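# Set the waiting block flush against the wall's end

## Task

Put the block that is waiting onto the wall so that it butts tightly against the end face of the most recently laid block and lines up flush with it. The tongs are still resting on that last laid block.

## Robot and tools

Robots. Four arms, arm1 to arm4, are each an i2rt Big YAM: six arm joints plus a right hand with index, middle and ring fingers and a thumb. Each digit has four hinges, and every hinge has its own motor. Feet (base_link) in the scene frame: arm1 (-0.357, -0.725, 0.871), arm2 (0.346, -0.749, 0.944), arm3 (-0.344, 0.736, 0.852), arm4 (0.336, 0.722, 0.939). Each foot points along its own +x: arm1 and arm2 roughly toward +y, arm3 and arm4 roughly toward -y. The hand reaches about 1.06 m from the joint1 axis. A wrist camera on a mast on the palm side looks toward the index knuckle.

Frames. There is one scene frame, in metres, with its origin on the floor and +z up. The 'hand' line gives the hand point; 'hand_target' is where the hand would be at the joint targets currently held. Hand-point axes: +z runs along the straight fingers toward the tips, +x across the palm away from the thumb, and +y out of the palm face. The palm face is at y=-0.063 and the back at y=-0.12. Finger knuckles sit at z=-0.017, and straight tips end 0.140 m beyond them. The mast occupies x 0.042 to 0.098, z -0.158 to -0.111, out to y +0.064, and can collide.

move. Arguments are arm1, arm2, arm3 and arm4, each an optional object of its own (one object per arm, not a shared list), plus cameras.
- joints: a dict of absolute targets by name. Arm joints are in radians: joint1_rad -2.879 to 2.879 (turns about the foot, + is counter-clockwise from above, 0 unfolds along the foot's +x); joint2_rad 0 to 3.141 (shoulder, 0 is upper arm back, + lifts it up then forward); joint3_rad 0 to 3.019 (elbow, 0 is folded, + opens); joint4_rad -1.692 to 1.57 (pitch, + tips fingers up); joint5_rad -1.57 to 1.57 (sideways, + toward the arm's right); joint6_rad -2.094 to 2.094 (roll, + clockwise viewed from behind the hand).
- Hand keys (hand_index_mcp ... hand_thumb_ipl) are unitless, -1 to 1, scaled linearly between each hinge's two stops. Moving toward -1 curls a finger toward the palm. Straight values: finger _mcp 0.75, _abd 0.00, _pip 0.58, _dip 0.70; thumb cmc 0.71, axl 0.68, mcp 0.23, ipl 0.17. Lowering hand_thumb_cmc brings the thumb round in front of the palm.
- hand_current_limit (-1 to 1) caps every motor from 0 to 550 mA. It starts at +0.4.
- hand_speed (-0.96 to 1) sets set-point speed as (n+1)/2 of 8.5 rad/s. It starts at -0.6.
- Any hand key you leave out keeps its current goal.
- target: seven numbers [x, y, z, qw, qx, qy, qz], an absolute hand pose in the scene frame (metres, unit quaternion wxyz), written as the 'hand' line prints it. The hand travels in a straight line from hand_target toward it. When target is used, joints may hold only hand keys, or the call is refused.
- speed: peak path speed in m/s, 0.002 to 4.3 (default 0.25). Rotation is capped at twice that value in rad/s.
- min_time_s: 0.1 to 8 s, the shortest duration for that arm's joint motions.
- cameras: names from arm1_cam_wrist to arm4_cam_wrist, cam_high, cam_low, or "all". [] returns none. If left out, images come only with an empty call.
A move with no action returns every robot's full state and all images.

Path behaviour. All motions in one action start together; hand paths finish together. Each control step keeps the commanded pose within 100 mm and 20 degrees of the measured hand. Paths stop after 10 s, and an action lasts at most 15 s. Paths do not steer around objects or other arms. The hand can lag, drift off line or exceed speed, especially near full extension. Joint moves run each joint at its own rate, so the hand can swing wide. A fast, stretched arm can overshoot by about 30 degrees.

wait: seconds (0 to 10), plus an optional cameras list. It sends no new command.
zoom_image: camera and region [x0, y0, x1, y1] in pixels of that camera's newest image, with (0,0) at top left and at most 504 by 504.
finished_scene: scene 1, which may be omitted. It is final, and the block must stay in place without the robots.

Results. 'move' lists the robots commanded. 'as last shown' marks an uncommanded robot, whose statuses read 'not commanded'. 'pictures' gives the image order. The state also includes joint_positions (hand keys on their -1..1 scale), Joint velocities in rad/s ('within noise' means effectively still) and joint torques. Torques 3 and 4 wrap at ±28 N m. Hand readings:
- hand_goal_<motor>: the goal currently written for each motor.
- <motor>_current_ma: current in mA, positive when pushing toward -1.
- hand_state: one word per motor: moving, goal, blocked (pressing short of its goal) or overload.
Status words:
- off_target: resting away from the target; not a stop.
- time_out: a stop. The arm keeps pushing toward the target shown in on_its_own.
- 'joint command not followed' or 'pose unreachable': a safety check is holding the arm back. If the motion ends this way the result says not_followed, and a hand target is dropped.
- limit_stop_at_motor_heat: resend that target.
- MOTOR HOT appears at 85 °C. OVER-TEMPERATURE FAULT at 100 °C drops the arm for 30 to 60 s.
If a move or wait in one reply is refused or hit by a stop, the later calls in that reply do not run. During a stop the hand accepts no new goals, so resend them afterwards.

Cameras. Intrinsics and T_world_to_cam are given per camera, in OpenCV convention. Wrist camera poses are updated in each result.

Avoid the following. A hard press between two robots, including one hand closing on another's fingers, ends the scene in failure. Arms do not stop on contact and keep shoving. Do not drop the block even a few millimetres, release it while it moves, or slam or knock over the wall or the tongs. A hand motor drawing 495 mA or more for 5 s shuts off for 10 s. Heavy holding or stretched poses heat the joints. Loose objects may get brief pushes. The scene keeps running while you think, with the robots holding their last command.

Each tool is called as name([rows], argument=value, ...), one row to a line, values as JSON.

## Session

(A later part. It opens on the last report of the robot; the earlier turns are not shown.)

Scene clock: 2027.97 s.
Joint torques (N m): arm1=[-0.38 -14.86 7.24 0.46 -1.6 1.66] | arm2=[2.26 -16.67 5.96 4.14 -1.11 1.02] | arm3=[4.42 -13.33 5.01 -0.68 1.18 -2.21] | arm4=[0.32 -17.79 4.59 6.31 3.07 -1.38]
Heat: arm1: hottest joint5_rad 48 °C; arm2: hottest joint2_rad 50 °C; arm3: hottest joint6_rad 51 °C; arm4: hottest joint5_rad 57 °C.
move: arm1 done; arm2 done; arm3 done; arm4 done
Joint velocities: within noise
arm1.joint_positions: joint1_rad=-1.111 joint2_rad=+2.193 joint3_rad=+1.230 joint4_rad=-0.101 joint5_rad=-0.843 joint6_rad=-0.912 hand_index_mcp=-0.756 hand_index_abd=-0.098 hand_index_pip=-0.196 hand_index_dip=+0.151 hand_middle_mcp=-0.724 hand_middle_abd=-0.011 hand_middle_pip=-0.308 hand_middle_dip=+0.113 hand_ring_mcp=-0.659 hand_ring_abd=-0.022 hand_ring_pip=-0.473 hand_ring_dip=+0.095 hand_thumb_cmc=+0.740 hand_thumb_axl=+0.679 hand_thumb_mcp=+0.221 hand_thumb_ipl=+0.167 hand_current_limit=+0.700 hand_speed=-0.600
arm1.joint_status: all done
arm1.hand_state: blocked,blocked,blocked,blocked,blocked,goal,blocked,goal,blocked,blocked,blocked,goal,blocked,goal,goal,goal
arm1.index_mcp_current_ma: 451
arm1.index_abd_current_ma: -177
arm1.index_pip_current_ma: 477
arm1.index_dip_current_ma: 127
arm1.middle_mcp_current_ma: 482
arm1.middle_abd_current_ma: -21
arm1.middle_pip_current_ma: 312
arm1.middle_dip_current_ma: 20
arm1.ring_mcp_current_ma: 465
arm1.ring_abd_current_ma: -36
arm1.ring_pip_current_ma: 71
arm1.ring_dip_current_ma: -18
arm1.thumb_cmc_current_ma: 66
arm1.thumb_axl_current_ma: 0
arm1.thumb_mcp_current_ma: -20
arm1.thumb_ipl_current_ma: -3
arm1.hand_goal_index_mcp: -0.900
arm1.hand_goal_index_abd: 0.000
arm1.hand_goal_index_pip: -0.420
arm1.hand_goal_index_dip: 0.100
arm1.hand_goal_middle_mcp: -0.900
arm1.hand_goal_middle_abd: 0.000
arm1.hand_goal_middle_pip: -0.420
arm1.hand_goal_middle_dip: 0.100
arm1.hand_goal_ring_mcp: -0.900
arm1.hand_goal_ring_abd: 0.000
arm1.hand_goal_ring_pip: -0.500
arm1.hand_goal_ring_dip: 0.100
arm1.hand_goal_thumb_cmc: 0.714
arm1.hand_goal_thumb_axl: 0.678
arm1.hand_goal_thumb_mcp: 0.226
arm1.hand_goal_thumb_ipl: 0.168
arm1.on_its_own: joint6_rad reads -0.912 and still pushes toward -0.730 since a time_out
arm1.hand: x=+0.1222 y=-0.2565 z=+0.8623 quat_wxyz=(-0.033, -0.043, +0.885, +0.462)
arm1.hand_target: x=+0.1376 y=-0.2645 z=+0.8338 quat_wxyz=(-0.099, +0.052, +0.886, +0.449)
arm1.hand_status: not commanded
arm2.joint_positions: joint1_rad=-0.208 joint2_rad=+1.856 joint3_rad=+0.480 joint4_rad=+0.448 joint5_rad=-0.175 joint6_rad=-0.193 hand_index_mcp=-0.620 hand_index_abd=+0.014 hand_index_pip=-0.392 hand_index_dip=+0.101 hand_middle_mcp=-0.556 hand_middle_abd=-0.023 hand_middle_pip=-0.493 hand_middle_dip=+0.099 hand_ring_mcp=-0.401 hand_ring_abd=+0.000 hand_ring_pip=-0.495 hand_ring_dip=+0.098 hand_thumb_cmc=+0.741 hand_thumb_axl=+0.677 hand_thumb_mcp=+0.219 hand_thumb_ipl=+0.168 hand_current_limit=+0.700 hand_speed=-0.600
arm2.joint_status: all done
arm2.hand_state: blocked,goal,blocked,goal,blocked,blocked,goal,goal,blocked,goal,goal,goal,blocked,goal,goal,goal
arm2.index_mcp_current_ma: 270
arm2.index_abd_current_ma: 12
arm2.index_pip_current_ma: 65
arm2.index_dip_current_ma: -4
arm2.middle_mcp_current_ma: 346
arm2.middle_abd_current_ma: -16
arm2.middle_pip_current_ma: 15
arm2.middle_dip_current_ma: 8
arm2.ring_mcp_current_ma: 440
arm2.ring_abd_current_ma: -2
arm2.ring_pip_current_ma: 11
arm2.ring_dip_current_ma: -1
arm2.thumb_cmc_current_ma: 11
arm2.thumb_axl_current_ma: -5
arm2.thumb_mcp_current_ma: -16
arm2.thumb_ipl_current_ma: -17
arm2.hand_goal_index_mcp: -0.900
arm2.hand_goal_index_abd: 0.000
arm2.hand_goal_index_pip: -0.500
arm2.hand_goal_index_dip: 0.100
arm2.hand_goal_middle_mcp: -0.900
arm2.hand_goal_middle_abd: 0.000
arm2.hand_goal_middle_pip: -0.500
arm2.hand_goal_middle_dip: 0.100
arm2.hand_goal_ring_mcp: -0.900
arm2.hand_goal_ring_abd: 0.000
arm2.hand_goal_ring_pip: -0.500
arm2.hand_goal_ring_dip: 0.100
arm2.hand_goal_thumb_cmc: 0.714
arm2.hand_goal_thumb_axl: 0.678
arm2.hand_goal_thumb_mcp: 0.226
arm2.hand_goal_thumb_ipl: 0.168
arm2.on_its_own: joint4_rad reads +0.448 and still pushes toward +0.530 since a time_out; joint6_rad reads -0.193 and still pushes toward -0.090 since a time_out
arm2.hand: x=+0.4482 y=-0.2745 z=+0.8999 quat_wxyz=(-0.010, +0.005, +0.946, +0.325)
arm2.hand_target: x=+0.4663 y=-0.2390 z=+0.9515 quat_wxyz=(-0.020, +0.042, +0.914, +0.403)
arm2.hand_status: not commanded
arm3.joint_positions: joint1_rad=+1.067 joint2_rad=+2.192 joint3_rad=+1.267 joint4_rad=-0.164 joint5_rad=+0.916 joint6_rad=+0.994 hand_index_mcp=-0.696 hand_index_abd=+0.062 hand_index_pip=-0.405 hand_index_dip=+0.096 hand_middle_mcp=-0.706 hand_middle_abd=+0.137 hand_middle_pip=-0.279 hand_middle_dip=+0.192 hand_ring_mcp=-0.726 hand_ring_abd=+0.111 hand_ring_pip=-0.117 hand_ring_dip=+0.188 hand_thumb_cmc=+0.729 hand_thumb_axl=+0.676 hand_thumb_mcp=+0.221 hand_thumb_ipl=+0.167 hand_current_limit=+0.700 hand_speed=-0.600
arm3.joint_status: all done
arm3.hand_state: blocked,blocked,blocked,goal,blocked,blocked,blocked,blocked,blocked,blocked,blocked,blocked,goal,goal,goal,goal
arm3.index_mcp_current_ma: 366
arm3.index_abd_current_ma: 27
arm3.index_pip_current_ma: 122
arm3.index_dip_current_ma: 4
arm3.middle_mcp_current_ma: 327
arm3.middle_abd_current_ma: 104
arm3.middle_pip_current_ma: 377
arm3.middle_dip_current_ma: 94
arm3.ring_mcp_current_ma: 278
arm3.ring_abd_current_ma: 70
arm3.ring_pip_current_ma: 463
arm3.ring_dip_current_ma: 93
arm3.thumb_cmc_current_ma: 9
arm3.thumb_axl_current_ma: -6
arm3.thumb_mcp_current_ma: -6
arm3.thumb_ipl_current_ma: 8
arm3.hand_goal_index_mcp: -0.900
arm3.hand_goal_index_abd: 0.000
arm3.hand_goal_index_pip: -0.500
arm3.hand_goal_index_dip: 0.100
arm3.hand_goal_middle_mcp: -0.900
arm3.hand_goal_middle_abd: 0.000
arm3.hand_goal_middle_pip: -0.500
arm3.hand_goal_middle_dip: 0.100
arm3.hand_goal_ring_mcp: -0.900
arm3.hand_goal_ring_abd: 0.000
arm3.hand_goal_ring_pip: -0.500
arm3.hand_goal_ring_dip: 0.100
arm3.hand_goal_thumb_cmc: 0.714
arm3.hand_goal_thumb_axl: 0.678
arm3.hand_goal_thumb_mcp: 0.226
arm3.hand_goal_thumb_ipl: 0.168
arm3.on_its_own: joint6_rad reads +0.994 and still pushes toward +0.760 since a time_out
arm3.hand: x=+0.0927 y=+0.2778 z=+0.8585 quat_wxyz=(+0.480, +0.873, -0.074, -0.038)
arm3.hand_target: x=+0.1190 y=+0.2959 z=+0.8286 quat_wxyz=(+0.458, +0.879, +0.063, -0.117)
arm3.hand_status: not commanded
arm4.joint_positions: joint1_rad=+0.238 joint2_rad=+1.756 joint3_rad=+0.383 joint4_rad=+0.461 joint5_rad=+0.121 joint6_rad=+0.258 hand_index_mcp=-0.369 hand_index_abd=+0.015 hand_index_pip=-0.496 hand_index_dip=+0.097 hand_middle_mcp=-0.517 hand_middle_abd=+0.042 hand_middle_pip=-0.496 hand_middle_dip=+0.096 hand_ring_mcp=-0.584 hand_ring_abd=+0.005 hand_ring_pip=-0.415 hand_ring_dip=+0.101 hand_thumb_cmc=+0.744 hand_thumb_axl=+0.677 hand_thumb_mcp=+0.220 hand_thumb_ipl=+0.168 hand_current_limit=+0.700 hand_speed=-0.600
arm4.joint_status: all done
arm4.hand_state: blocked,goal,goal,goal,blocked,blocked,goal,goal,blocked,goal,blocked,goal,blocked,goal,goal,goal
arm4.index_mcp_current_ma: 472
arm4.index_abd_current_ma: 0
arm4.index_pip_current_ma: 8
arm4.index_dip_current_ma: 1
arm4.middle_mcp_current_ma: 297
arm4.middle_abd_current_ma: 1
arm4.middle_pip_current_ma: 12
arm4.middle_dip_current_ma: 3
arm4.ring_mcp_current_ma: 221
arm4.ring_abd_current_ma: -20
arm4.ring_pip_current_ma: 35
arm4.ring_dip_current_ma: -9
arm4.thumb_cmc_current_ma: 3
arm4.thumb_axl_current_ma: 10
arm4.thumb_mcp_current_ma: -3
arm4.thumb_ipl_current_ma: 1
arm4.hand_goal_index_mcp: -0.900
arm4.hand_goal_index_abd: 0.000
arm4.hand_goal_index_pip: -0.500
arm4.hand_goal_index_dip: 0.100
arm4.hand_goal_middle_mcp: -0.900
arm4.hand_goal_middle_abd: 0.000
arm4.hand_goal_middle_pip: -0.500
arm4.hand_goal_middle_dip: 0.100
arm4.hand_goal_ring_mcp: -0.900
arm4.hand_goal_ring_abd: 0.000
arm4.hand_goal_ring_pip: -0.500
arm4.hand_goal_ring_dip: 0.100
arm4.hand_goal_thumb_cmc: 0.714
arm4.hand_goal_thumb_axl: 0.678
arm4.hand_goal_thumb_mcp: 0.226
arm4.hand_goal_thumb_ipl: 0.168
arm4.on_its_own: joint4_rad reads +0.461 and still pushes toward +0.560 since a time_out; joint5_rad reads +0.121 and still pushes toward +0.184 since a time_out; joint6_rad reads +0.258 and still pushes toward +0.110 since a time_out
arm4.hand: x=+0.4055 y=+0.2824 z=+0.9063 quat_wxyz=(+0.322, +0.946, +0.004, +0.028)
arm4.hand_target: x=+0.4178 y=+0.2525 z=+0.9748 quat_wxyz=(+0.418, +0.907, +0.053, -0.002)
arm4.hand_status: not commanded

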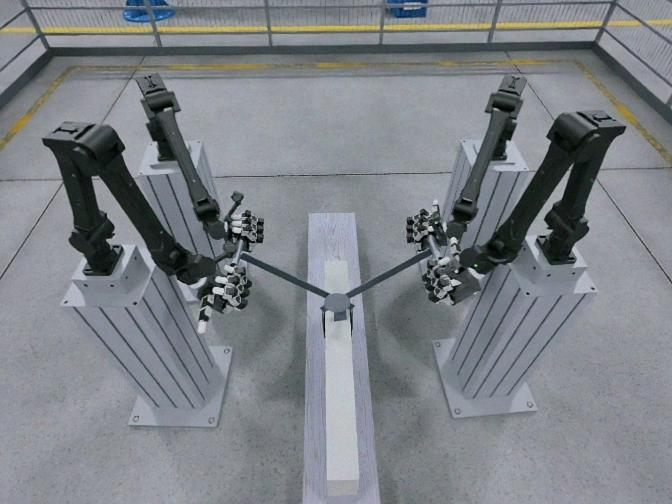

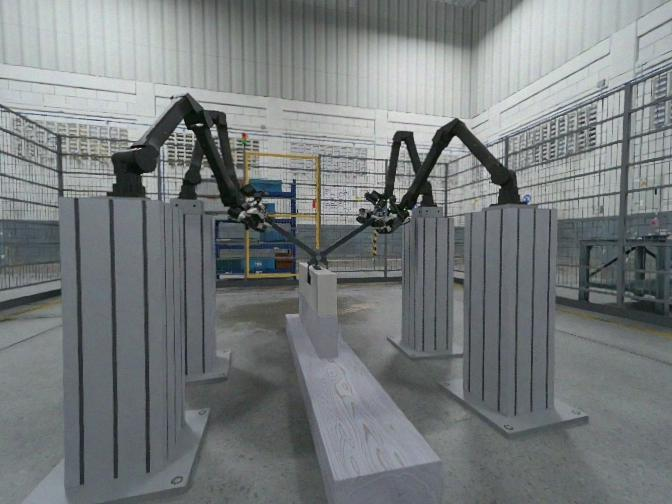

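move(arm1={"joints": {"joint1_rad": -1.122, "joint2_rad": 2.27, "joint3_rad": 1.225}, "min_time_s": 3}, arm2={"joints": {"joint1_rad": -0.212, "joint2_rad": 1.87, "joint3_rad": 0.505}, "min_time_s": 3}, arm3={"joints": {"joint1_rad": 1.10, "joint2_rad": 2.275, "joint3_rad": 1.25}, "min_time_s": 3}, arm4={"joints": {"joint1_rad": 0.24, "joint2_rad": 1.735, "joint3_rad": 0.385}, "min_time_s": 3}, cameras=["cam_high", "cam_low"])

zoom_image(camera="cam_high", region=[320, 335, 360, 365])

zoom_image(camera="cam_low", region=[295, 255, 345, 325])

Scene clock: 2035.43 s.
Joint torques (N m): arm1=[-0.67 -13.33 5.41 0.16 -1.36 1.54] | arm2=[2.73 -15.03 4.44 3.52 -0.92 0.97] | arm3=[3.55 -11.28 4.21 -0.94 0.83 -2.22] | arm4=[0.32 -14.33 3.89 5.15 2.92 -1.37]
Heat: arm1: hottest joint5_rad 48 °C; arm2: hottest joint2_rad 50 °C; arm3: hottest joint6_rad 51 °C; arm4: hottest joint5_rad 57 °C.
move: arm1 done; arm2 done; arm3 done; arm4 done
Joint velocities: within noise
arm1.joint_positions: joint1_rad=-1.111 joint2_rad=+2.209 joint3_rad=+1.231 joint4_rad=-0.095 joint5_rad=-0.849 joint6_rad=-0.899 hand_index_mcp=-0.776 hand_index_abd=-0.099 hand_index_pip=-0.195 hand_index_dip=+0.163 hand_middle_mcp=-0.737 hand_middle_abd=-0.005 hand_middle_pip=-0.306 hand_middle_dip=+0.118 hand_ring_mcp=-0.660 hand_ring_abd=-0.014 hand_ring_pip=-0.476 hand_ring_dip=+0.095 hand_thumb_cmc=+0.741 hand_thumb_axl=+0.681 hand_thumb_mcp=+0.221 hand_thumb_ipl=+0.167 hand_current_limit=+0.700 hand_speed=-0.600
arm1.joint_status: all done
arm1.hand_state: blocked,blocked,blocked,blocked,blocked,goal,blocked,goal,blocked,goal,blocked,goal,blocked,goal,goal,goal
arm1.index_mcp_current_ma: 387
arm1.index_abd_current_ma: -186
arm1.index_pip_current_ma: 465
arm1.index_dip_current_ma: 158
arm1.middle_mcp_current_ma: 476
arm1.middle_abd_current_ma: -8
arm1.middle_pip_current_ma: 317
arm1.middle_dip_current_ma: 43
arm1.ring_mcp_current_ma: 461
arm1.ring_abd_current_ma: -18
arm1.ring_pip_current_ma: 60
arm1.ring_dip_current_ma: -22
arm1.thumb_cmc_current_ma: 66
arm1.thumb_axl_current_ma: 2
arm1.thumb_mcp_current_ma: -11
arm1.thumb_ipl_current_ma: 4
arm1.hand_goal_index_mcp: -0.900
arm1.hand_goal_index_abd: 0.000
arm1.hand_goal_index_pip: -0.420
arm1.hand_goal_index_dip: 0.100
arm1.hand_goal_middle_mcp: -0.900
arm1.hand_goal_middle_abd: 0.000
arm1.hand_goal_middle_pip: -0.420
arm1.hand_goal_middle_dip: 0.100
arm1.hand_goal_ring_mcp: -0.900
arm1.hand_goal_ring_abd: 0.000
arm1.hand_goal_ring_pip: -0.500
arm1.hand_goal_ring_dip: 0.100
arm1.hand_goal_thumb_cmc: 0.714
arm1.hand_goal_thumb_axl: 0.678
arm1.hand_goal_thumb_mcp: 0.226
arm1.hand_goal_thumb_ipl: 0.168
arm1.on_its_own: joint6_rad reads -0.899 and still pushes toward -0.730 since a time_out; hand_index_mcp moved -0.020 toward your old target -0.900
arm1.hand: x=+0.1212 y=-0.2571 z=+0.8537 quat_wxyz=(-0.042, -0.036, +0.885, +0.462)
arm1.hand_target: x=+0.1244 y=-0.2715 z=+0.8052 quat_wxyz=(-0.120, +0.064, +0.890, +0.436)
arm1.hand_status: not commanded
arm2.joint_positions: joint1_rad=-0.213 joint2_rad=+1.897 joint3_rad=+0.477 joint4_rad=+0.464 joint5_rad=-0.179 joint6_rad=-0.187 hand_index_mcp=-0.646 hand_index_abd=+0.029 hand_index_pip=-0.392 hand_index_dip=+0.101 hand_middle_mcp=-0.573 hand_middle_abd=+0.000 hand_middle_pip=-0.493 hand_middle_dip=+0.099 hand_ring_mcp=-0.415 hand_ring_abd=+0.023 hand_ring_pip=-0.494 hand_ring_dip=+0.098 hand_thumb_cmc=+0.741 hand_thumb_axl=+0.677 hand_thumb_mcp=+0.219 hand_thumb_ipl=+0.168 hand_current_limit=+0.700 hand_speed=-0.600
arm2.joint_status: all done
arm2.hand_state: blocked,blocked,blocked,goal,blocked,goal,goal,goal,blocked,blocked,goal,goal,blocked,goal,goal,goal
arm2.index_mcp_current_ma: 225
arm2.index_abd_current_ma: 0
arm2.index_pip_current_ma: 85
arm2.index_dip_current_ma: -4
arm2.middle_mcp_current_ma: 325
arm2.middle_abd_current_ma: -7
arm2.middle_pip_current_ma: 2
arm2.middle_dip_current_ma: 6
arm2.ring_mcp_current_ma: 474
arm2.ring_abd_current_ma: 12
arm2.ring_pip_current_ma: 9
arm2.ring_dip_current_ma: 14
arm2.thumb_cmc_current_ma: 18
arm2.thumb_axl_current_ma: -7
arm2.thumb_mcp_current_ma: 6
arm2.thumb_ipl_current_ma: 12
arm2.hand_goal_index_mcp: -0.900
arm2.hand_goal_index_abd: 0.000
arm2.hand_goal_index_pip: -0.500
arm2.hand_goal_index_dip: 0.100
arm2.hand_goal_middle_mcp: -0.900
arm2.hand_goal_middle_abd: 0.000
arm2.hand_goal_middle_pip: -0.500
arm2.hand_goal_middle_dip: 0.100
arm2.hand_goal_ring_mcp: -0.900
arm2.hand_goal_ring_abd: 0.000
arm2.hand_goal_ring_pip: -0.500
arm2.hand_goal_ring_dip: 0.100
arm2.hand_goal_thumb_cmc: 0.714
arm2.hand_goal_thumb_axl: 0.678
arm2.hand_goal_thumb_mcp: 0.226
arm2.hand_goal_thumb_ipl: 0.168
arm2.on_its_own: joint4_rad reads +0.464 and still pushes toward +0.530 since a time_out; joint6_rad reads -0.187 and still pushes toward -0.090 since a time_out; hand_index_mcp moved -0.026 toward your old target -0.900
arm2.hand: x=+0.4486 y=-0.2817 z=+0.8836 quat_wxyz=(-0.015, +0.011, +0.950, +0.313)
arm2.hand_target: x=+0.4603 y=-0.2556 z=+0.9177 quat_wxyz=(-0.028, +0.046, +0.928, +0.369)
arm2.hand_status: not commanded
arm3.joint_positions: joint1_rad=+1.070 joint2_rad=+2.204 joint3_rad=+1.267 joint4_rad=-0.157 joint5_rad=+0.924 joint6_rad=+0.994 hand_index_mcp=-0.696 hand_index_abd=+0.062 hand_index_pip=-0.405 hand_index_dip=+0.096 hand_middle_mcp=-0.707 hand_middle_abd=+0.137 hand_middle_pip=-0.278 hand_middle_dip=+0.193 hand_ring_mcp=-0.727 hand_ring_abd=+0.111 hand_ring_pip=-0.116 hand_ring_dip=+0.189 hand_thumb_cmc=+0.729 hand_thumb_axl=+0.676 hand_thumb_mcp=+0.221 hand_thumb_ipl=+0.167 hand_current_limit=+0.700 hand_speed=-0.600
arm3.joint_status: all done
arm3.hand_state: blocked,blocked,blocked,goal,blocked,blocked,blocked,blocked,blocked,blocked,blocked,blocked,goal,goal,goal,goal
arm3.index_mcp_current_ma: 364
arm3.index_abd_current_ma: 32
arm3.index_pip_current_ma: 117
arm3.index_dip_current_ma: 5
arm3.middle_mcp_current_ma: 325
arm3.middle_abd_current_ma: 108
arm3.middle_pip_current_ma: 384
arm3.middle_dip_current_ma: 95
arm3.ring_mcp_current_ma: 281
arm3.ring_abd_current_ma: 67
arm3.ring_pip_current_ma: 464
arm3.ring_dip_current_ma: 87
arm3.thumb_cmc_current_ma: 9
arm3.thumb_axl_current_ma: -5
arm3.thumb_mcp_current_ma: -4
arm3.thumb_ipl_current_ma: 7
arm3.hand_goal_index_mcp: -0.900
arm3.hand_goal_index_abd: 0.000
arm3.hand_goal_index_pip: -0.500
arm3.hand_goal_index_dip: 0.100
arm3.hand_goal_middle_mcp: -0.900
arm3.hand_goal_middle_abd: 0.000
arm3.hand_goal_middle_pip: -0.500
arm3.hand_goal_middle_dip: 0.100
arm3.hand_goal_ring_mcp: -0.900
arm3.hand_goal_ring_abd: 0.000
arm3.hand_goal_ring_pip: -0.500
arm3.hand_goal_ring_dip: 0.100
arm3.hand_goal_thumb_cmc: 0.714
arm3.hand_goal_thumb_axl: 0.678
arm3.hand_goal_thumb_mcp: 0.226
arm3.hand_goal_thumb_ipl: 0.168
arm3.on_its_own: joint6_rad reads +0.994 and still pushes toward +0.760 since a time_out
arm3.hand: x=+0.0926 y=+0.2796 z=+0.8537 quat_wxyz=(+0.482, +0.872, -0.072, -0.042)
arm3.hand_target: x=+0.1077 y=+0.2977 z=+0.8053 quat_wxyz=(+0.447, +0.881, +0.071, -0.136)
arm3.hand_status: not commanded
arm4.joint_positions: joint1_rad=+0.238 joint2_rad=+1.783 joint3_rad=+0.377 joint4_rad=+0.487 joint5_rad=+0.125 joint6_rad=+0.258 hand_index_mcp=-0.371 hand_index_abd=+0.010 hand_index_pip=-0.496 hand_index_dip=+0.097 hand_middle_mcp=-0.522 hand_middle_abd=+0.034 hand_middle_pip=-0.496 hand_middle_dip=+0.096 hand_ring_mcp=-0.590 hand_ring_abd=+0.007 hand_ring_pip=-0.401 hand_ring_dip=+0.101 hand_thumb_cmc=+0.744 hand_thumb_axl=+0.677 hand_thumb_mcp=+0.220 hand_thumb_ipl=+0.168 hand_current_limit=+0.700 hand_speed=-0.600
arm4.joint_status: all done
arm4.hand_state: blocked,goal,goal,goal,blocked,blocked,goal,goal,blocked,goal,blocked,goal,blocked,goal,goal,goal
arm4.index_mcp_current_ma: 464
arm4.index_abd_current_ma: -4
arm4.index_pip_current_ma: -4
arm4.index_dip_current_ma: -4
arm4.middle_mcp_current_ma: 283
arm4.middle_abd_current_ma: 12
arm4.middle_pip_current_ma: 1
arm4.middle_dip_current_ma: -18
arm4.ring_mcp_current_ma: 214
arm4.ring_abd_current_ma: -10
arm4.ring_pip_current_ma: 49
arm4.ring_dip_current_ma: -13
arm4.thumb_cmc_current_ma: 10
arm4.thumb_axl_current_ma: 7
arm4.thumb_mcp_current_ma: 12
arm4.thumb_ipl_current_ma: 4
arm4.hand_goal_index_mcp: -0.900
arm4.hand_goal_index_abd: 0.000
arm4.hand_goal_index_pip: -0.500
arm4.hand_goal_index_dip: 0.100
arm4.hand_goal_middle_mcp: -0.900
arm4.hand_goal_middle_abd: 0.000
arm4.hand_goal_middle_pip: -0.500
arm4.hand_goal_middle_dip: 0.100
arm4.hand_goal_ring_mcp: -0.900
arm4.hand_goal_ring_abd: 0.000
arm4.hand_goal_ring_pip: -0.500
arm4.hand_goal_ring_dip: 0.100
arm4.hand_goal_thumb_cmc: 0.714
arm4.hand_goal_thumb_axl: 0.678
arm4.hand_goal_thumb_mcp: 0.226
arm4.hand_goal_thumb_ipl: 0.168
arm4.on_its_own: joint4_rad reads +0.487 and still pushes toward +0.560 since a time_out; joint5_rad reads +0.125 and still pushes toward +0.184 since a time_out; joint6_rad reads +0.258 and still pushes toward +0.110 since a time_out
arm4.hand: x=+0.4038 y=+0.2857 z=+0.8992 quat_wxyz=(+0.319, +0.947, +0.004, +0.025)
arm4.hand_target: x=+0.4138 y=+0.2638 z=+0.9427 quat_wxyz=(+0.384, +0.921, +0.058, -0.011)
arm4.hand_status: not commanded

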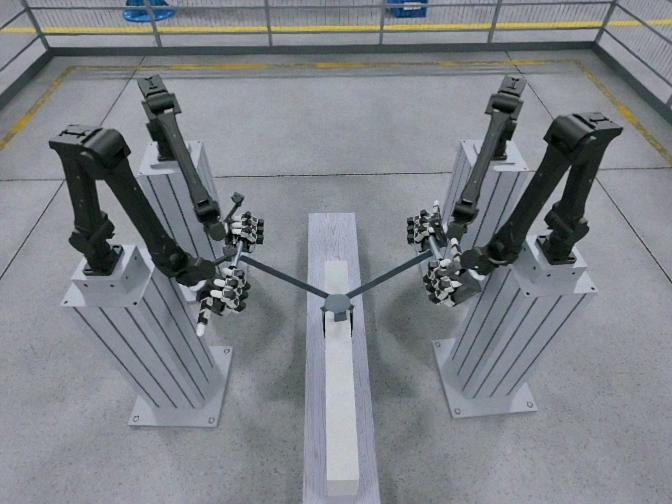

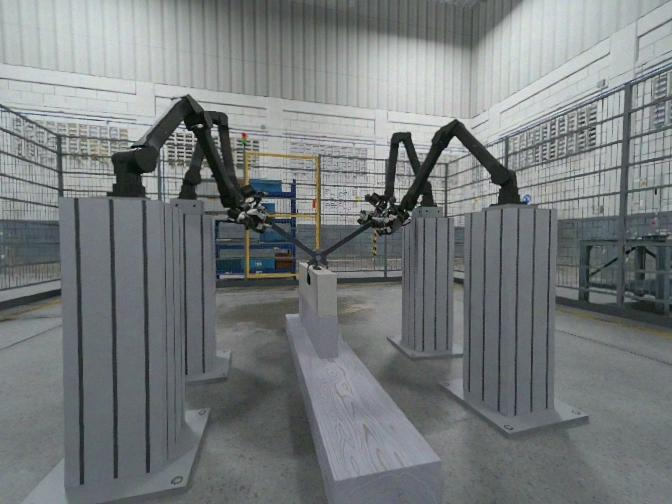

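Scaled by 12.600 from the camera's image (finer frame: 960x720).

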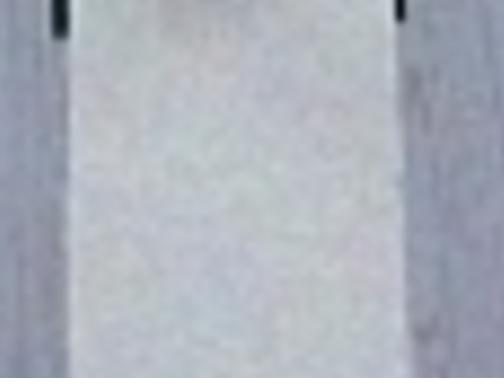

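Scaled by 7.200 from the camera's image (finer frame: 960x720).

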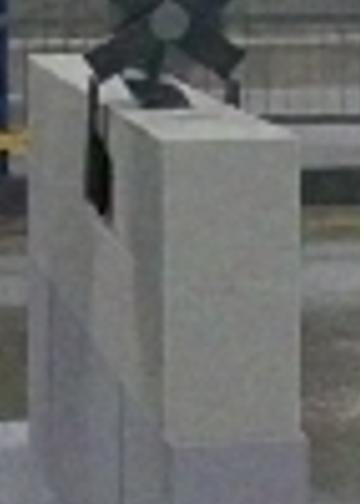

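move(arm1={"joints": {"joint1_rad": -1.12, "joint2_rad": 2.30, "joint3_rad": 1.205}, "min_time_s": 3}, arm2={"joints": {"joint1_rad": -0.212, "joint2_rad": 1.90, "joint3_rad": 0.49}, "min_time_s": 3}, arm3={"joints": {"joint1_rad": 1.095, "joint2_rad": 2.31, "joint3_rad": 1.235}, "min_time_s": 3}, arm4={"joints": {"joint1_rad": 0.24, "joint2_rad": 1.80, "joint3_rad": 0.37}, "min_time_s": 3}, cameras=["cam_high", "cam_low"])

zoom_image(camera="cam_high", region=[315, 310, 365, 370])

zoom_image(camera="cam_low", region=[295, 255, 345, 325])

Scene clock: 2044.27 s.
Joint torques (N m): arm1=[-0.26 -12.1 3.52 -0.43 -1.34 1.55] | arm2=[2.55 -15.21 3.17 2.91 -0.95 0.91] | arm3=[2.61 -9.41 3.29 -1.25 0.44 -2.21] | arm4=[-0.38 -12.04 3.15 4.26 2.9 -1.32]
Heat: arm1: hottest joint5_rad 47 °C; arm2: hottest joint2_rad 49 °C; arm3: hottest joint6_rad 51 °C; arm4: hottest joint5_rad 57 °C.
move: arm1 done; arm2 done; arm3 done; arm4 done
Joint velocities: within noise
arm1.joint_positions: joint1_rad=-1.111 joint2_rad=+2.225 joint3_rad=+1.231 joint4_rad=-0.081 joint5_rad=-0.849 joint6_rad=-0.899 hand_index_mcp=-0.780 hand_index_abd=-0.100 hand_index_pip=-0.193 hand_index_dip=+0.173 hand_middle_mcp=-0.740 hand_middle_abd=-0.003 hand_middle_pip=-0.303 hand_middle_dip=+0.119 hand_ring_mcp=-0.660 hand_ring_abd=-0.008 hand_ring_pip=-0.477 hand_ring_dip=+0.095 hand_thumb_cmc=+0.743 hand_thumb_axl=+0.681 hand_thumb_mcp=+0.221 hand_thumb_ipl=+0.167 hand_current_limit=+0.700 hand_speed=-0.600
arm1.joint_status: all done
arm1.hand_state: blocked,blocked,blocked,blocked,blocked,goal,blocked,goal,blocked,goal,blocked,goal,blocked,goal,goal,goal
arm1.index_mcp_current_ma: 364
arm1.index_abd_current_ma: -188
arm1.index_pip_current_ma: 464
arm1.index_dip_current_ma: 187
arm1.middle_mcp_current_ma: 480
arm1.middle_abd_current_ma: -8
arm1.middle_pip_current_ma: 322
arm1.middle_dip_current_ma: 43
arm1.ring_mcp_current_ma: 464
arm1.ring_abd_current_ma: -13
arm1.ring_pip_current_ma: 59
arm1.ring_dip_current_ma: -15
arm1.thumb_cmc_current_ma: 67
arm1.thumb_axl_current_ma: 5
arm1.thumb_mcp_current_ma: -14
arm1.thumb_ipl_current_ma: 3
arm1.hand_goal_index_mcp: -0.900
arm1.hand_goal_index_abd: 0.000
arm1.hand_goal_index_pip: -0.420
arm1.hand_goal_index_dip: 0.100
arm1.hand_goal_middle_mcp: -0.900
arm1.hand_goal_middle_abd: 0.000
arm1.hand_goal_middle_pip: -0.420
arm1.hand_goal_middle_dip: 0.100
arm1.hand_goal_ring_mcp: -0.900
arm1.hand_goal_ring_abd: 0.000
arm1.hand_goal_ring_pip: -0.500
arm1.hand_goal_ring_dip: 0.100
arm1.hand_goal_thumb_cmc: 0.714
arm1.hand_goal_thumb_axl: 0.678
arm1.hand_goal_thumb_mcp: 0.226
arm1.hand_goal_thumb_ipl: 0.168
arm1.on_its_own: joint6_rad reads -0.899 and still pushes toward -0.730 since a time_out
arm1.hand: x=+0.1201 y=-0.2576 z=+0.8450 quat_wxyz=(-0.043, -0.035, +0.886, +0.461)
arm1.hand_target: x=+0.1097 y=-0.2779 z=+0.7804 quat_wxyz=(-0.139, +0.074, +0.892, +0.423)
arm1.hand_status: not commanded
arm2.joint_positions: joint1_rad=-0.214 joint2_rad=+1.924 joint3_rad=+0.476 joint4_rad=+0.481 joint5_rad=-0.179 joint6_rad=-0.187 hand_index_mcp=-0.653 hand_index_abd=+0.029 hand_index_pip=-0.382 hand_index_dip=+0.101 hand_middle_mcp=-0.584 hand_middle_abd=+0.009 hand_middle_pip=-0.493 hand_middle_dip=+0.099 hand_ring_mcp=-0.422 hand_ring_abd=+0.032 hand_ring_pip=-0.494 hand_ring_dip=+0.098 hand_thumb_cmc=+0.741 hand_thumb_axl=+0.677 hand_thumb_mcp=+0.219 hand_thumb_ipl=+0.168 hand_current_limit=+0.700 hand_speed=-0.600
arm2.joint_status: all done
arm2.hand_state: blocked,blocked,blocked,goal,blocked,goal,goal,goal,blocked,blocked,goal,goal,blocked,goal,goal,goal
arm2.index_mcp_current_ma: 225
arm2.index_abd_current_ma: 17
arm2.index_pip_current_ma: 81
arm2.index_dip_current_ma: -4
arm2.middle_mcp_current_ma: 302
arm2.middle_abd_current_ma: -6
arm2.middle_pip_current_ma: -5
arm2.middle_dip_current_ma: 0
arm2.ring_mcp_current_ma: 458
arm2.ring_abd_current_ma: 13
arm2.ring_pip_current_ma: 20
arm2.ring_dip_current_ma: 16
arm2.thumb_cmc_current_ma: 5
arm2.thumb_axl_current_ma: 4
arm2.thumb_mcp_current_ma: -5
arm2.thumb_ipl_current_ma: -6
arm2.hand_goal_index_mcp: -0.900
arm2.hand_goal_index_abd: 0.000
arm2.hand_goal_index_pip: -0.500
arm2.hand_goal_index_dip: 0.100
arm2.hand_goal_middle_mcp: -0.900
arm2.hand_goal_middle_abd: 0.000
arm2.hand_goal_middle_pip: -0.500
arm2.hand_goal_middle_dip: 0.100
arm2.hand_goal_ring_mcp: -0.900
arm2.hand_goal_ring_abd: 0.000
arm2.hand_goal_ring_pip: -0.500
arm2.hand_goal_ring_dip: 0.100
arm2.hand_goal_thumb_cmc: 0.714
arm2.hand_goal_thumb_axl: 0.678
arm2.hand_goal_thumb_mcp: 0.226
arm2.hand_goal_thumb_ipl: 0.168
arm2.on_its_own: joint6_rad reads -0.187 and still pushes toward -0.090 since a time_out
arm2.hand: x=+0.4483 y=-0.2848 z=+0.8748 quat_wxyz=(-0.016, +0.012, +0.951, +0.308)
arm2.hand_target: x=+0.4567 y=-0.2677 z=+0.8988 quat_wxyz=(-0.033, +0.048, +0.936, +0.348)
arm2.hand_status: not commanded
arm3.joint_positions: joint1_rad=+1.077 joint2_rad=+2.219 joint3_rad=+1.262 joint4_rad=-0.151 joint5_rad=+0.932 joint6_rad=+0.994 hand_index_mcp=-0.699 hand_index_abd=+0.059 hand_index_pip=-0.403 hand_index_dip=+0.096 hand_middle_mcp=-0.712 hand_middle_abd=+0.137 hand_middle_pip=-0.277 hand_middle_dip=+0.193 hand_ring_mcp=-0.737 hand_ring_abd=+0.111 hand_ring_pip=-0.115 hand_ring_dip=+0.196 hand_thumb_cmc=+0.729 hand_thumb_axl=+0.676 hand_thumb_mcp=+0.221 hand_thumb_ipl=+0.167 hand_current_limit=+0.700 hand_speed=-0.600
arm3.joint_status: all done
arm3.hand_state: blocked,blocked,blocked,goal,blocked,blocked,blocked,blocked,blocked,blocked,blocked,blocked,goal,goal,goal,goal
arm3.index_mcp_current_ma: 366
arm3.index_abd_current_ma: 29
arm3.index_pip_current_ma: 124
arm3.index_dip_current_ma: -1
arm3.middle_mcp_current_ma: 313
arm3.middle_abd_current_ma: 107
arm3.middle_pip_current_ma: 382
arm3.middle_dip_current_ma: 92
arm3.ring_mcp_current_ma: 259
arm3.ring_abd_current_ma: 71
arm3.ring_pip_current_ma: 463
arm3.ring_dip_current_ma: 107
arm3.thumb_cmc_current_ma: 9
arm3.thumb_axl_current_ma: -5
arm3.thumb_mcp_current_ma: 0
arm3.thumb_ipl_current_ma: 1
arm3.hand_goal_index_mcp: -0.900
arm3.hand_goal_index_abd: 0.000
arm3.hand_goal_index_pip: -0.500
arm3.hand_goal_index_dip: 0.100
arm3.hand_goal_middle_mcp: -0.900
arm3.hand_goal_middle_abd: 0.000
arm3.hand_goal_middle_pip: -0.500
arm3.hand_goal_middle_dip: 0.100
arm3.hand_goal_ring_mcp: -0.900
arm3.hand_goal_ring_abd: 0.000
arm3.hand_goal_ring_pip: -0.500
arm3.hand_goal_ring_dip: 0.100
arm3.hand_goal_thumb_cmc: 0.714
arm3.hand_goal_thumb_axl: 0.678
arm3.hand_goal_thumb_mcp: 0.226
arm3.hand_goal_thumb_ipl: 0.168
arm3.on_its_own: joint6_rad reads +0.994 and still pushes toward +0.760 since a time_out
arm3.hand: x=+0.0921 y=+0.2847 z=+0.8450 quat_wxyz=(+0.483, +0.872, -0.067, -0.048)
arm3.hand_target: x=+0.0940 y=+0.3015 z=+0.7812 quat_wxyz=(+0.435, +0.883, +0.080, -0.155)
arm3.hand_status: not commanded
arm4.joint_positions: joint1_rad=+0.246 joint2_rad=+1.823 joint3_rad=+0.365 joint4_rad=+0.508 joint5_rad=+0.125 joint6_rad=+0.255 hand_index_mcp=-0.391 hand_index_abd=-0.003 hand_index_pip=-0.496 hand_index_dip=+0.097 hand_middle_mcp=-0.539 hand_middle_abd=-0.004 hand_middle_pip=-0.496 hand_middle_dip=+0.096 hand_ring_mcp=-0.615 hand_ring_abd=+0.001 hand_ring_pip=-0.384 hand_ring_dip=+0.101 hand_thumb_cmc=+0.744 hand_thumb_axl=+0.677 hand_thumb_mcp=+0.220 hand_thumb_ipl=+0.168 hand_current_limit=+0.700 hand_speed=-0.600
arm4.joint_status: all done
arm4.hand_state: blocked,goal,goal,goal,blocked,goal,goal,goal,blocked,goal,blocked,goal,blocked,goal,goal,goal
arm4.index_mcp_current_ma: 457
arm4.index_abd_current_ma: -3
arm4.index_pip_current_ma: 0
arm4.index_dip_current_ma: 8
arm4.middle_mcp_current_ma: 270
arm4.middle_abd_current_ma: 7
arm4.middle_pip_current_ma: -5
arm4.middle_dip_current_ma: -7
arm4.ring_mcp_current_ma: 185
arm4.ring_abd_current_ma: 4
arm4.ring_pip_current_ma: 51
arm4.ring_dip_current_ma: -9
arm4.thumb_cmc_current_ma: 12
arm4.thumb_axl_current_ma: 2
arm4.thumb_mcp_current_ma: 12
arm4.thumb_ipl_current_ma: 5
arm4.hand_goal_index_mcp: -0.900
arm4.hand_goal_index_abd: 0.000
arm4.hand_goal_index_pip: -0.500
arm4.hand_goal_index_dip: 0.100
arm4.hand_goal_middle_mcp: -0.900
arm4.hand_goal_middle_abd: 0.000
arm4.hand_goal_middle_pip: -0.500
arm4.hand_goal_middle_dip: 0.100
arm4.hand_goal_ring_mcp: -0.900
arm4.hand_goal_ring_abd: 0.000
arm4.hand_goal_ring_pip: -0.500
arm4.hand_goal_ring_dip: 0.100
arm4.hand_goal_thumb_cmc: 0.714
arm4.hand_goal_thumb_axl: 0.678
arm4.hand_goal_thumb_mcp: 0.226
arm4.hand_goal_thumb_ipl: 0.168
arm4.on_its_own: joint5_rad reads +0.125 and still pushes toward +0.184 since a time_out; joint6_rad reads +0.255 and still pushes toward +0.110 since a time_out; hand_index_mcp moved -0.021 toward your old target -0.900; hand_ring_mcp moved -0.025 toward your old target -0.900
arm4.hand: x=+0.4039 y=+0.2963 z=+0.8839 quat_wxyz=(+0.305, +0.952, +0.010, +0.022)
arm4.hand_target: x=+0.4085 y=+0.2798 z=+0.9106 quat_wxyz=(+0.348, +0.935, +0.062, -0.020)
arm4.hand_status: not commanded

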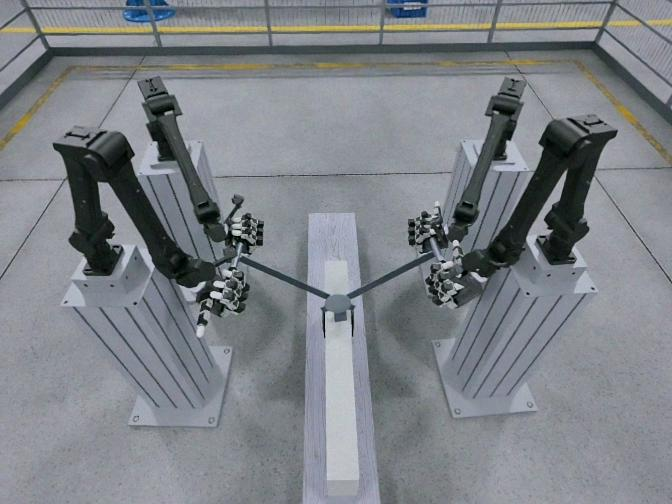

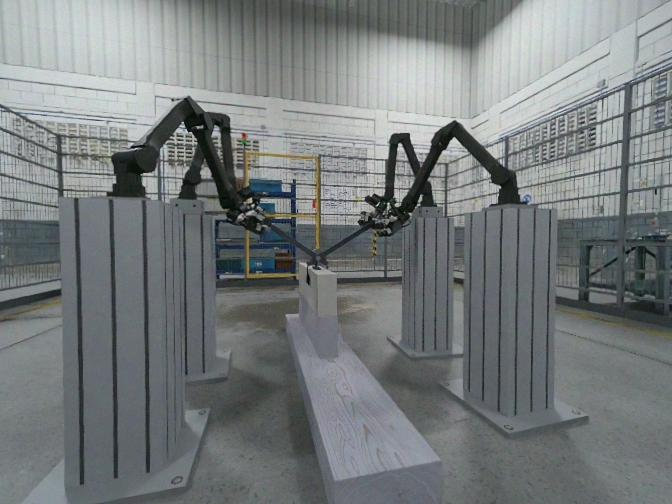

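Scaled by 8.400 from the camera's image (finer frame: 960x720).

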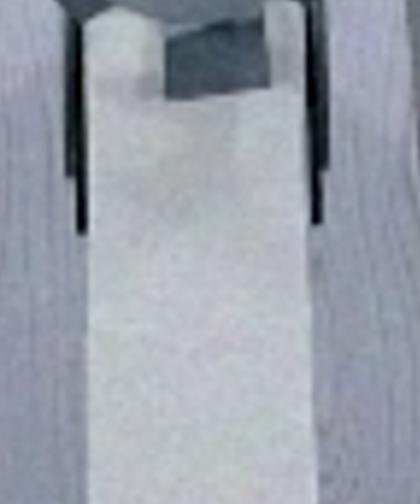

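Scaled by 7.200 from the camera's image (finer frame: 960x720).

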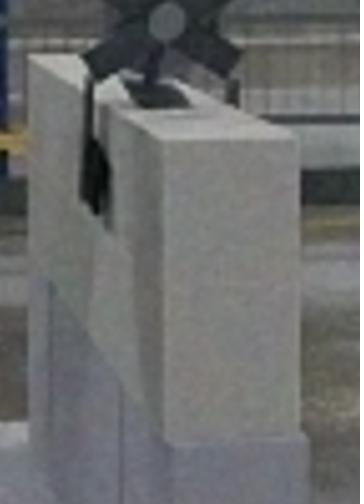

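move(arm1={"joints": {"joint1_rad": -1.12, "joint2_rad": 2.335, "joint3_rad": 1.18}, "min_time_s": 3}, arm2={"joints": {"joint1_rad": -0.212, "joint2_rad": 1.94, "joint3_rad": 0.465}, "min_time_s": 3}, arm3={"joints": {"joint1_rad": 1.095, "joint2_rad": 2.35, "joint3_rad": 1.215}, "min_time_s": 3}, arm4={"joints": {"joint1_rad": 0.24, "joint2_rad": 1.845, "joint3_rad": 0.35}, "min_time_s": 3}, cameras=["cam_high", "cam_low"])

zoom_image(camera="cam_high", region=[315, 310, 365, 370])

zoom_image(camera="cam_low", region=[295, 255, 345, 325])

Scene clock: 2052.20 s.
Joint torques (N m): arm1=[-0.32 -10.81 1.21 -1.13 -1.35 1.65] | arm2=[2.84 -14.8 1.09 2.18 -1.06 0.99] | arm3=[1.79 -7.71 2.45 -1.95 0.38 -2.24] | arm4=[-0.56 -11.4 1.74 3.77 2.91 -1.38]
Heat: arm1: hottest joint5_rad 46 °C; arm2: hottest joint2_rad 49 °C; arm3: hottest joint6_rad 51 °C; arm4: hottest joint5_rad 57 °C.
move: arm1 done; arm2 done; arm3 done; arm4 done
Joint velocities: within noise
arm1.joint_positions: joint1_rad=-1.112 joint2_rad=+2.247 joint3_rad=+1.231 joint4_rad=-0.067 joint5_rad=-0.849 joint6_rad=-0.908 hand_index_mcp=-0.780 hand_index_abd=-0.103 hand_index_pip=-0.190 hand_index_dip=+0.186 hand_middle_mcp=-0.740 hand_middle_abd=-0.004 hand_middle_pip=-0.297 hand_middle_dip=+0.119 hand_ring_mcp=-0.660 hand_ring_abd=-0.009 hand_ring_pip=-0.477 hand_ring_dip=+0.095 hand_thumb_cmc=+0.742 hand_thumb_axl=+0.680 hand_thumb_mcp=+0.221 hand_thumb_ipl=+0.167 hand_current_limit=+0.700 hand_speed=-0.600
arm1.joint_status: all done
arm1.hand_state: blocked,blocked,blocked,blocked,blocked,goal,blocked,goal,blocked,goal,blocked,goal,blocked,goal,goal,goal
arm1.index_mcp_current_ma: 372
arm1.index_abd_current_ma: -186
arm1.index_pip_current_ma: 460
arm1.index_dip_current_ma: 234
arm1.middle_mcp_current_ma: 479
arm1.middle_abd_current_ma: -15
arm1.middle_pip_current_ma: 340
arm1.middle_dip_current_ma: 45
arm1.ring_mcp_current_ma: 464
arm1.ring_abd_current_ma: -3
arm1.ring_pip_current_ma: 57
arm1.ring_dip_current_ma: -16
arm1.thumb_cmc_current_ma: 68
arm1.thumb_axl_current_ma: -1
arm1.thumb_mcp_current_ma: -17
arm1.thumb_ipl_current_ma: 1
arm1.hand_goal_index_mcp: -0.900
arm1.hand_goal_index_abd: 0.000
arm1.hand_goal_index_pip: -0.420
arm1.hand_goal_index_dip: 0.100
arm1.hand_goal_middle_mcp: -0.900
arm1.hand_goal_middle_abd: 0.000
arm1.hand_goal_middle_pip: -0.420
arm1.hand_goal_middle_dip: 0.100
arm1.hand_goal_ring_mcp: -0.900
arm1.hand_goal_ring_abd: 0.000
arm1.hand_goal_ring_pip: -0.500
arm1.hand_goal_ring_dip: 0.100
arm1.hand_goal_thumb_cmc: 0.714
arm1.hand_goal_thumb_axl: 0.678
arm1.hand_goal_thumb_mcp: 0.226
arm1.hand_goal_thumb_ipl: 0.168
arm1.on_its_own: joint6_rad reads -0.908 and still pushes toward -0.730 since a time_out
arm1.hand: x=+0.1180 y=-0.2591 z=+0.8337 quat_wxyz=(-0.044, -0.037, +0.886, +0.460)
arm1.hand_target: x=+0.0922 y=-0.2874 z=+0.7525 quat_wxyz=(-0.161, +0.086, +0.894, +0.408)
arm1.hand_status: not commanded
arm2.joint_positions: joint1_rad=-0.216 joint2_rad=+1.954 joint3_rad=+0.475 joint4_rad=+0.499 joint5_rad=-0.177 joint6_rad=-0.187 hand_index_mcp=-0.652 hand_index_abd=+0.029 hand_index_pip=-0.357 hand_index_dip=+0.101 hand_middle_mcp=-0.595 hand_middle_abd=+0.006 hand_middle_pip=-0.486 hand_middle_dip=+0.099 hand_ring_mcp=-0.432 hand_ring_abd=+0.043 hand_ring_pip=-0.494 hand_ring_dip=+0.098 hand_thumb_cmc=+0.741 hand_thumb_axl=+0.677 hand_thumb_mcp=+0.219 hand_thumb_ipl=+0.168 hand_current_limit=+0.700 hand_speed=-0.600
arm2.joint_status: all done
arm2.hand_state: blocked,blocked,blocked,goal,blocked,goal,goal,goal,blocked,blocked,goal,goal,blocked,goal,goal,goal
arm2.index_mcp_current_ma: 227
arm2.index_abd_current_ma: 16
arm2.index_pip_current_ma: 123
arm2.index_dip_current_ma: 5
arm2.middle_mcp_current_ma: 312
arm2.middle_abd_current_ma: -2
arm2.middle_pip_current_ma: 5
arm2.middle_dip_current_ma: 11
arm2.ring_mcp_current_ma: 465
arm2.ring_abd_current_ma: 15
arm2.ring_pip_current_ma: 27
arm2.ring_dip_current_ma: 7
arm2.thumb_cmc_current_ma: 6
arm2.thumb_axl_current_ma: 8
arm2.thumb_mcp_current_ma: -9
arm2.thumb_ipl_current_ma: -8
arm2.hand_goal_index_mcp: -0.900
arm2.hand_goal_index_abd: 0.000
arm2.hand_goal_index_pip: -0.500
arm2.hand_goal_index_dip: 0.100
arm2.hand_goal_middle_mcp: -0.900
arm2.hand_goal_middle_abd: 0.000
arm2.hand_goal_middle_pip: -0.500
arm2.hand_goal_middle_dip: 0.100
arm2.hand_goal_ring_mcp: -0.900
arm2.hand_goal_ring_abd: 0.000
arm2.hand_goal_ring_pip: -0.500
arm2.hand_goal_ring_dip: 0.100
arm2.hand_goal_thumb_cmc: 0.714
arm2.hand_goal_thumb_axl: 0.678
arm2.hand_goal_thumb_mcp: 0.226
arm2.hand_goal_thumb_ipl: 0.168
arm2.on_its_own: joint6_rad reads -0.187 and still pushes toward -0.090 since a time_out
arm2.hand: x=+0.4486 y=-0.2884 z=+0.8650 quat_wxyz=(-0.017, +0.014, +0.953, +0.302)
arm2.hand_target: x=+0.4515 y=-0.2875 z=+0.8738 quat_wxyz=(-0.039, +0.052, +0.946, +0.318)
arm2.hand_status: not commanded
arm3.joint_positions: joint1_rad=+1.085 joint2_rad=+2.240 joint3_rad=+1.250 joint4_rad=-0.135 joint5_rad=+0.934 joint6_rad=+0.999 hand_index_mcp=-0.699 hand_index_abd=+0.064 hand_index_pip=-0.401 hand_index_dip=+0.096 hand_middle_mcp=-0.711 hand_middle_abd=+0.144 hand_middle_pip=-0.267 hand_middle_dip=+0.204 hand_ring_mcp=-0.735 hand_ring_abd=+0.112 hand_ring_pip=-0.100 hand_ring_dip=+0.208 hand_thumb_cmc=+0.729 hand_thumb_axl=+0.676 hand_thumb_mcp=+0.221 hand_thumb_ipl=+0.167 hand_current_limit=+0.700 hand_speed=-0.600
arm3.joint_status: all done
arm3.hand_state: blocked,blocked,blocked,goal,blocked,blocked,blocked,blocked,blocked,blocked,blocked,blocked,goal,goal,goal,goal
arm3.index_mcp_current_ma: 363
arm3.index_abd_current_ma: 28
arm3.index_pip_current_ma: 127
arm3.index_dip_current_ma: 0
arm3.middle_mcp_current_ma: 318
arm3.middle_abd_current_ma: 112
arm3.middle_pip_current_ma: 410
arm3.middle_dip_current_ma: 121
arm3.ring_mcp_current_ma: 259
arm3.ring_abd_current_ma: 71
arm3.ring_pip_current_ma: 464
arm3.ring_dip_current_ma: 119
arm3.thumb_cmc_current_ma: 7
arm3.thumb_axl_current_ma: -3
arm3.thumb_mcp_current_ma: 2
arm3.thumb_ipl_current_ma: 8
arm3.hand_goal_index_mcp: -0.900
arm3.hand_goal_index_abd: 0.000
arm3.hand_goal_index_pip: -0.500
arm3.hand_goal_index_dip: 0.100
arm3.hand_goal_middle_mcp: -0.900
arm3.hand_goal_middle_abd: 0.000
arm3.hand_goal_middle_pip: -0.500
arm3.hand_goal_middle_dip: 0.100
arm3.hand_goal_ring_mcp: -0.900
arm3.hand_goal_ring_abd: 0.000
arm3.hand_goal_ring_pip: -0.500
arm3.hand_goal_ring_dip: 0.100
arm3.hand_goal_thumb_cmc: 0.714
arm3.hand_goal_thumb_axl: 0.678
arm3.hand_goal_thumb_mcp: 0.226
arm3.hand_goal_thumb_ipl: 0.168
arm3.on_its_own: joint6_rad reads +0.999 and still pushes toward +0.760 since a time_out
arm3.hand: x=+0.0891 y=+0.2909 z=+0.8309 quat_wxyz=(+0.480, +0.873, -0.062, -0.052)
arm3.hand_target: x=+0.0784 y=+0.3096 z=+0.7539 quat_wxyz=(+0.420, +0.885, +0.094, -0.178)
arm3.hand_status: not commanded
arm4.joint_positions: joint1_rad=+0.251 joint2_rad=+1.860 joint3_rad=+0.355 joint4_rad=+0.519 joint5_rad=+0.125 joint6_rad=+0.255 hand_index_mcp=-0.411 hand_index_abd=-0.019 hand_index_pip=-0.496 hand_index_dip=+0.097 hand_middle_mcp=-0.570 hand_middle_abd=-0.010 hand_middle_pip=-0.493 hand_middle_dip=+0.096 hand_ring_mcp=-0.615 hand_ring_abd=+0.001 hand_ring_pip=-0.378 hand_ring_dip=+0.101 hand_thumb_cmc=+0.744 hand_thumb_axl=+0.677 hand_thumb_mcp=+0.220 hand_thumb_ipl=+0.168 hand_current_limit=+0.700 hand_speed=-0.600
arm4.joint_status: all done
arm4.hand_state: blocked,goal,goal,goal,blocked,goal,goal,goal,blocked,goal,blocked,goal,blocked,goal,goal,goal
arm4.index_mcp_current_ma: 437
arm4.index_abd_current_ma: -9
arm4.index_pip_current_ma: -10
arm4.index_dip_current_ma: -4
arm4.middle_mcp_current_ma: 240
arm4.middle_abd_current_ma: -5
arm4.middle_pip_current_ma: 4
arm4.middle_dip_current_ma: -13
arm4.ring_mcp_current_ma: 182
arm4.ring_abd_current_ma: -19
arm4.ring_pip_current_ma: 52
arm4.ring_dip_current_ma: -7
arm4.thumb_cmc_current_ma: -12
arm4.thumb_axl_current_ma: 8
arm4.thumb_mcp_current_ma: 18
arm4.thumb_ipl_current_ma: -9
arm4.hand_goal_index_mcp: -0.900
arm4.hand_goal_index_abd: 0.000
arm4.hand_goal_index_pip: -0.500
arm4.hand_goal_index_dip: 0.100
arm4.hand_goal_middle_mcp: -0.900
arm4.hand_goal_middle_abd: 0.000
arm4.hand_goal_middle_pip: -0.500
arm4.hand_goal_middle_dip: 0.100
arm4.hand_goal_ring_mcp: -0.900
arm4.hand_goal_ring_abd: 0.000
arm4.hand_goal_ring_pip: -0.500
arm4.hand_goal_ring_dip: 0.100
arm4.hand_goal_thumb_cmc: 0.714
arm4.hand_goal_thumb_axl: 0.678
arm4.hand_goal_thumb_mcp: 0.226
arm4.hand_goal_thumb_ipl: 0.168
arm4.on_its_own: joint5_rad reads +0.125 and still pushes toward +0.184 since a time_out; joint6_rad reads +0.255 and still pushes toward +0.110 since a time_out; hand_index_mcp moved -0.020 toward your old target -0.900; hand_middle_mcp moved -0.031 toward your old target -0.900
arm4.hand: x=+0.4024 y=+0.3067 z=+0.8691 quat_wxyz=(+0.289, +0.957, +0.013, +0.017)
arm4.hand_target: x=+0.4027 y=+0.2970 z=+0.8871 quat_wxyz=(+0.318, +0.945, +0.066, -0.027)
arm4.hand_status: not commanded

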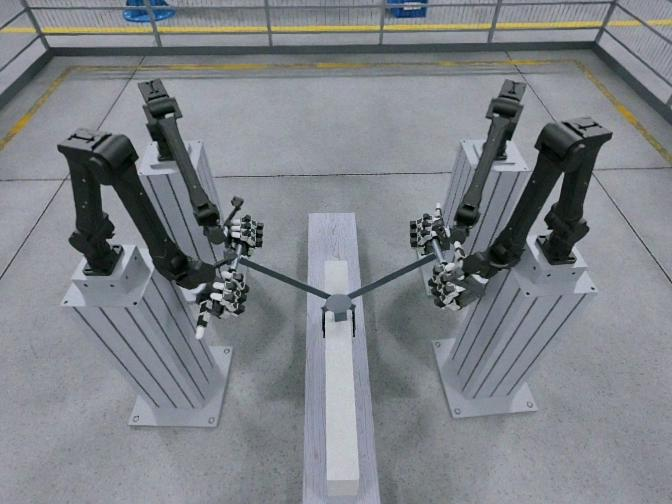

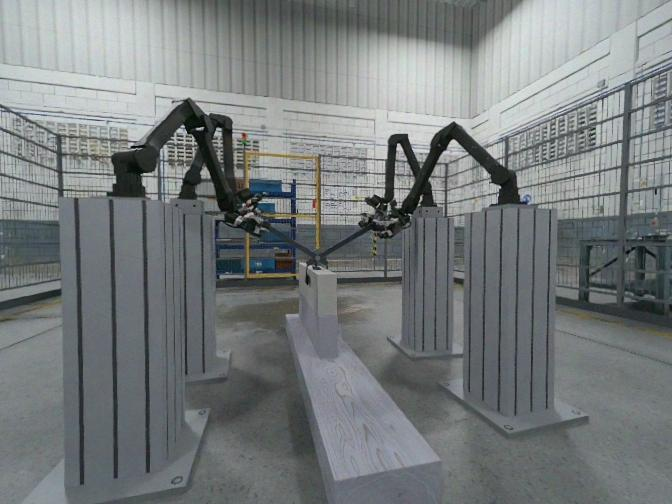

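Scaled by 8.400 from the camera's image (finer frame: 960x720).

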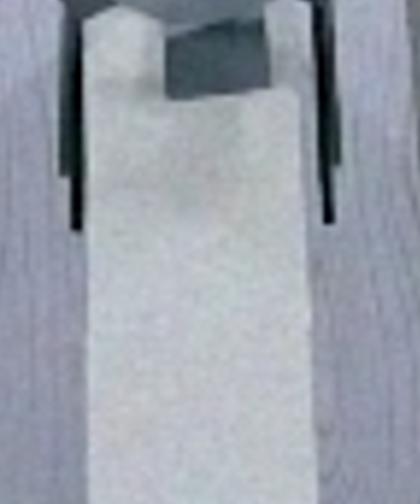

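Scaled by 7.200 from the camera's image (finer frame: 960x720).

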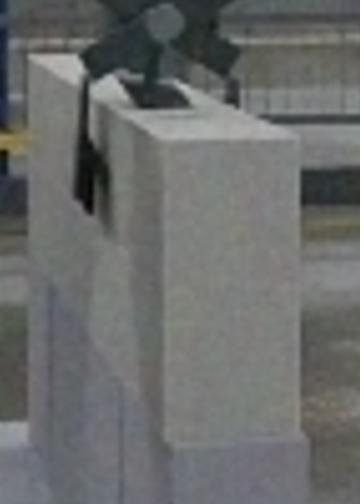

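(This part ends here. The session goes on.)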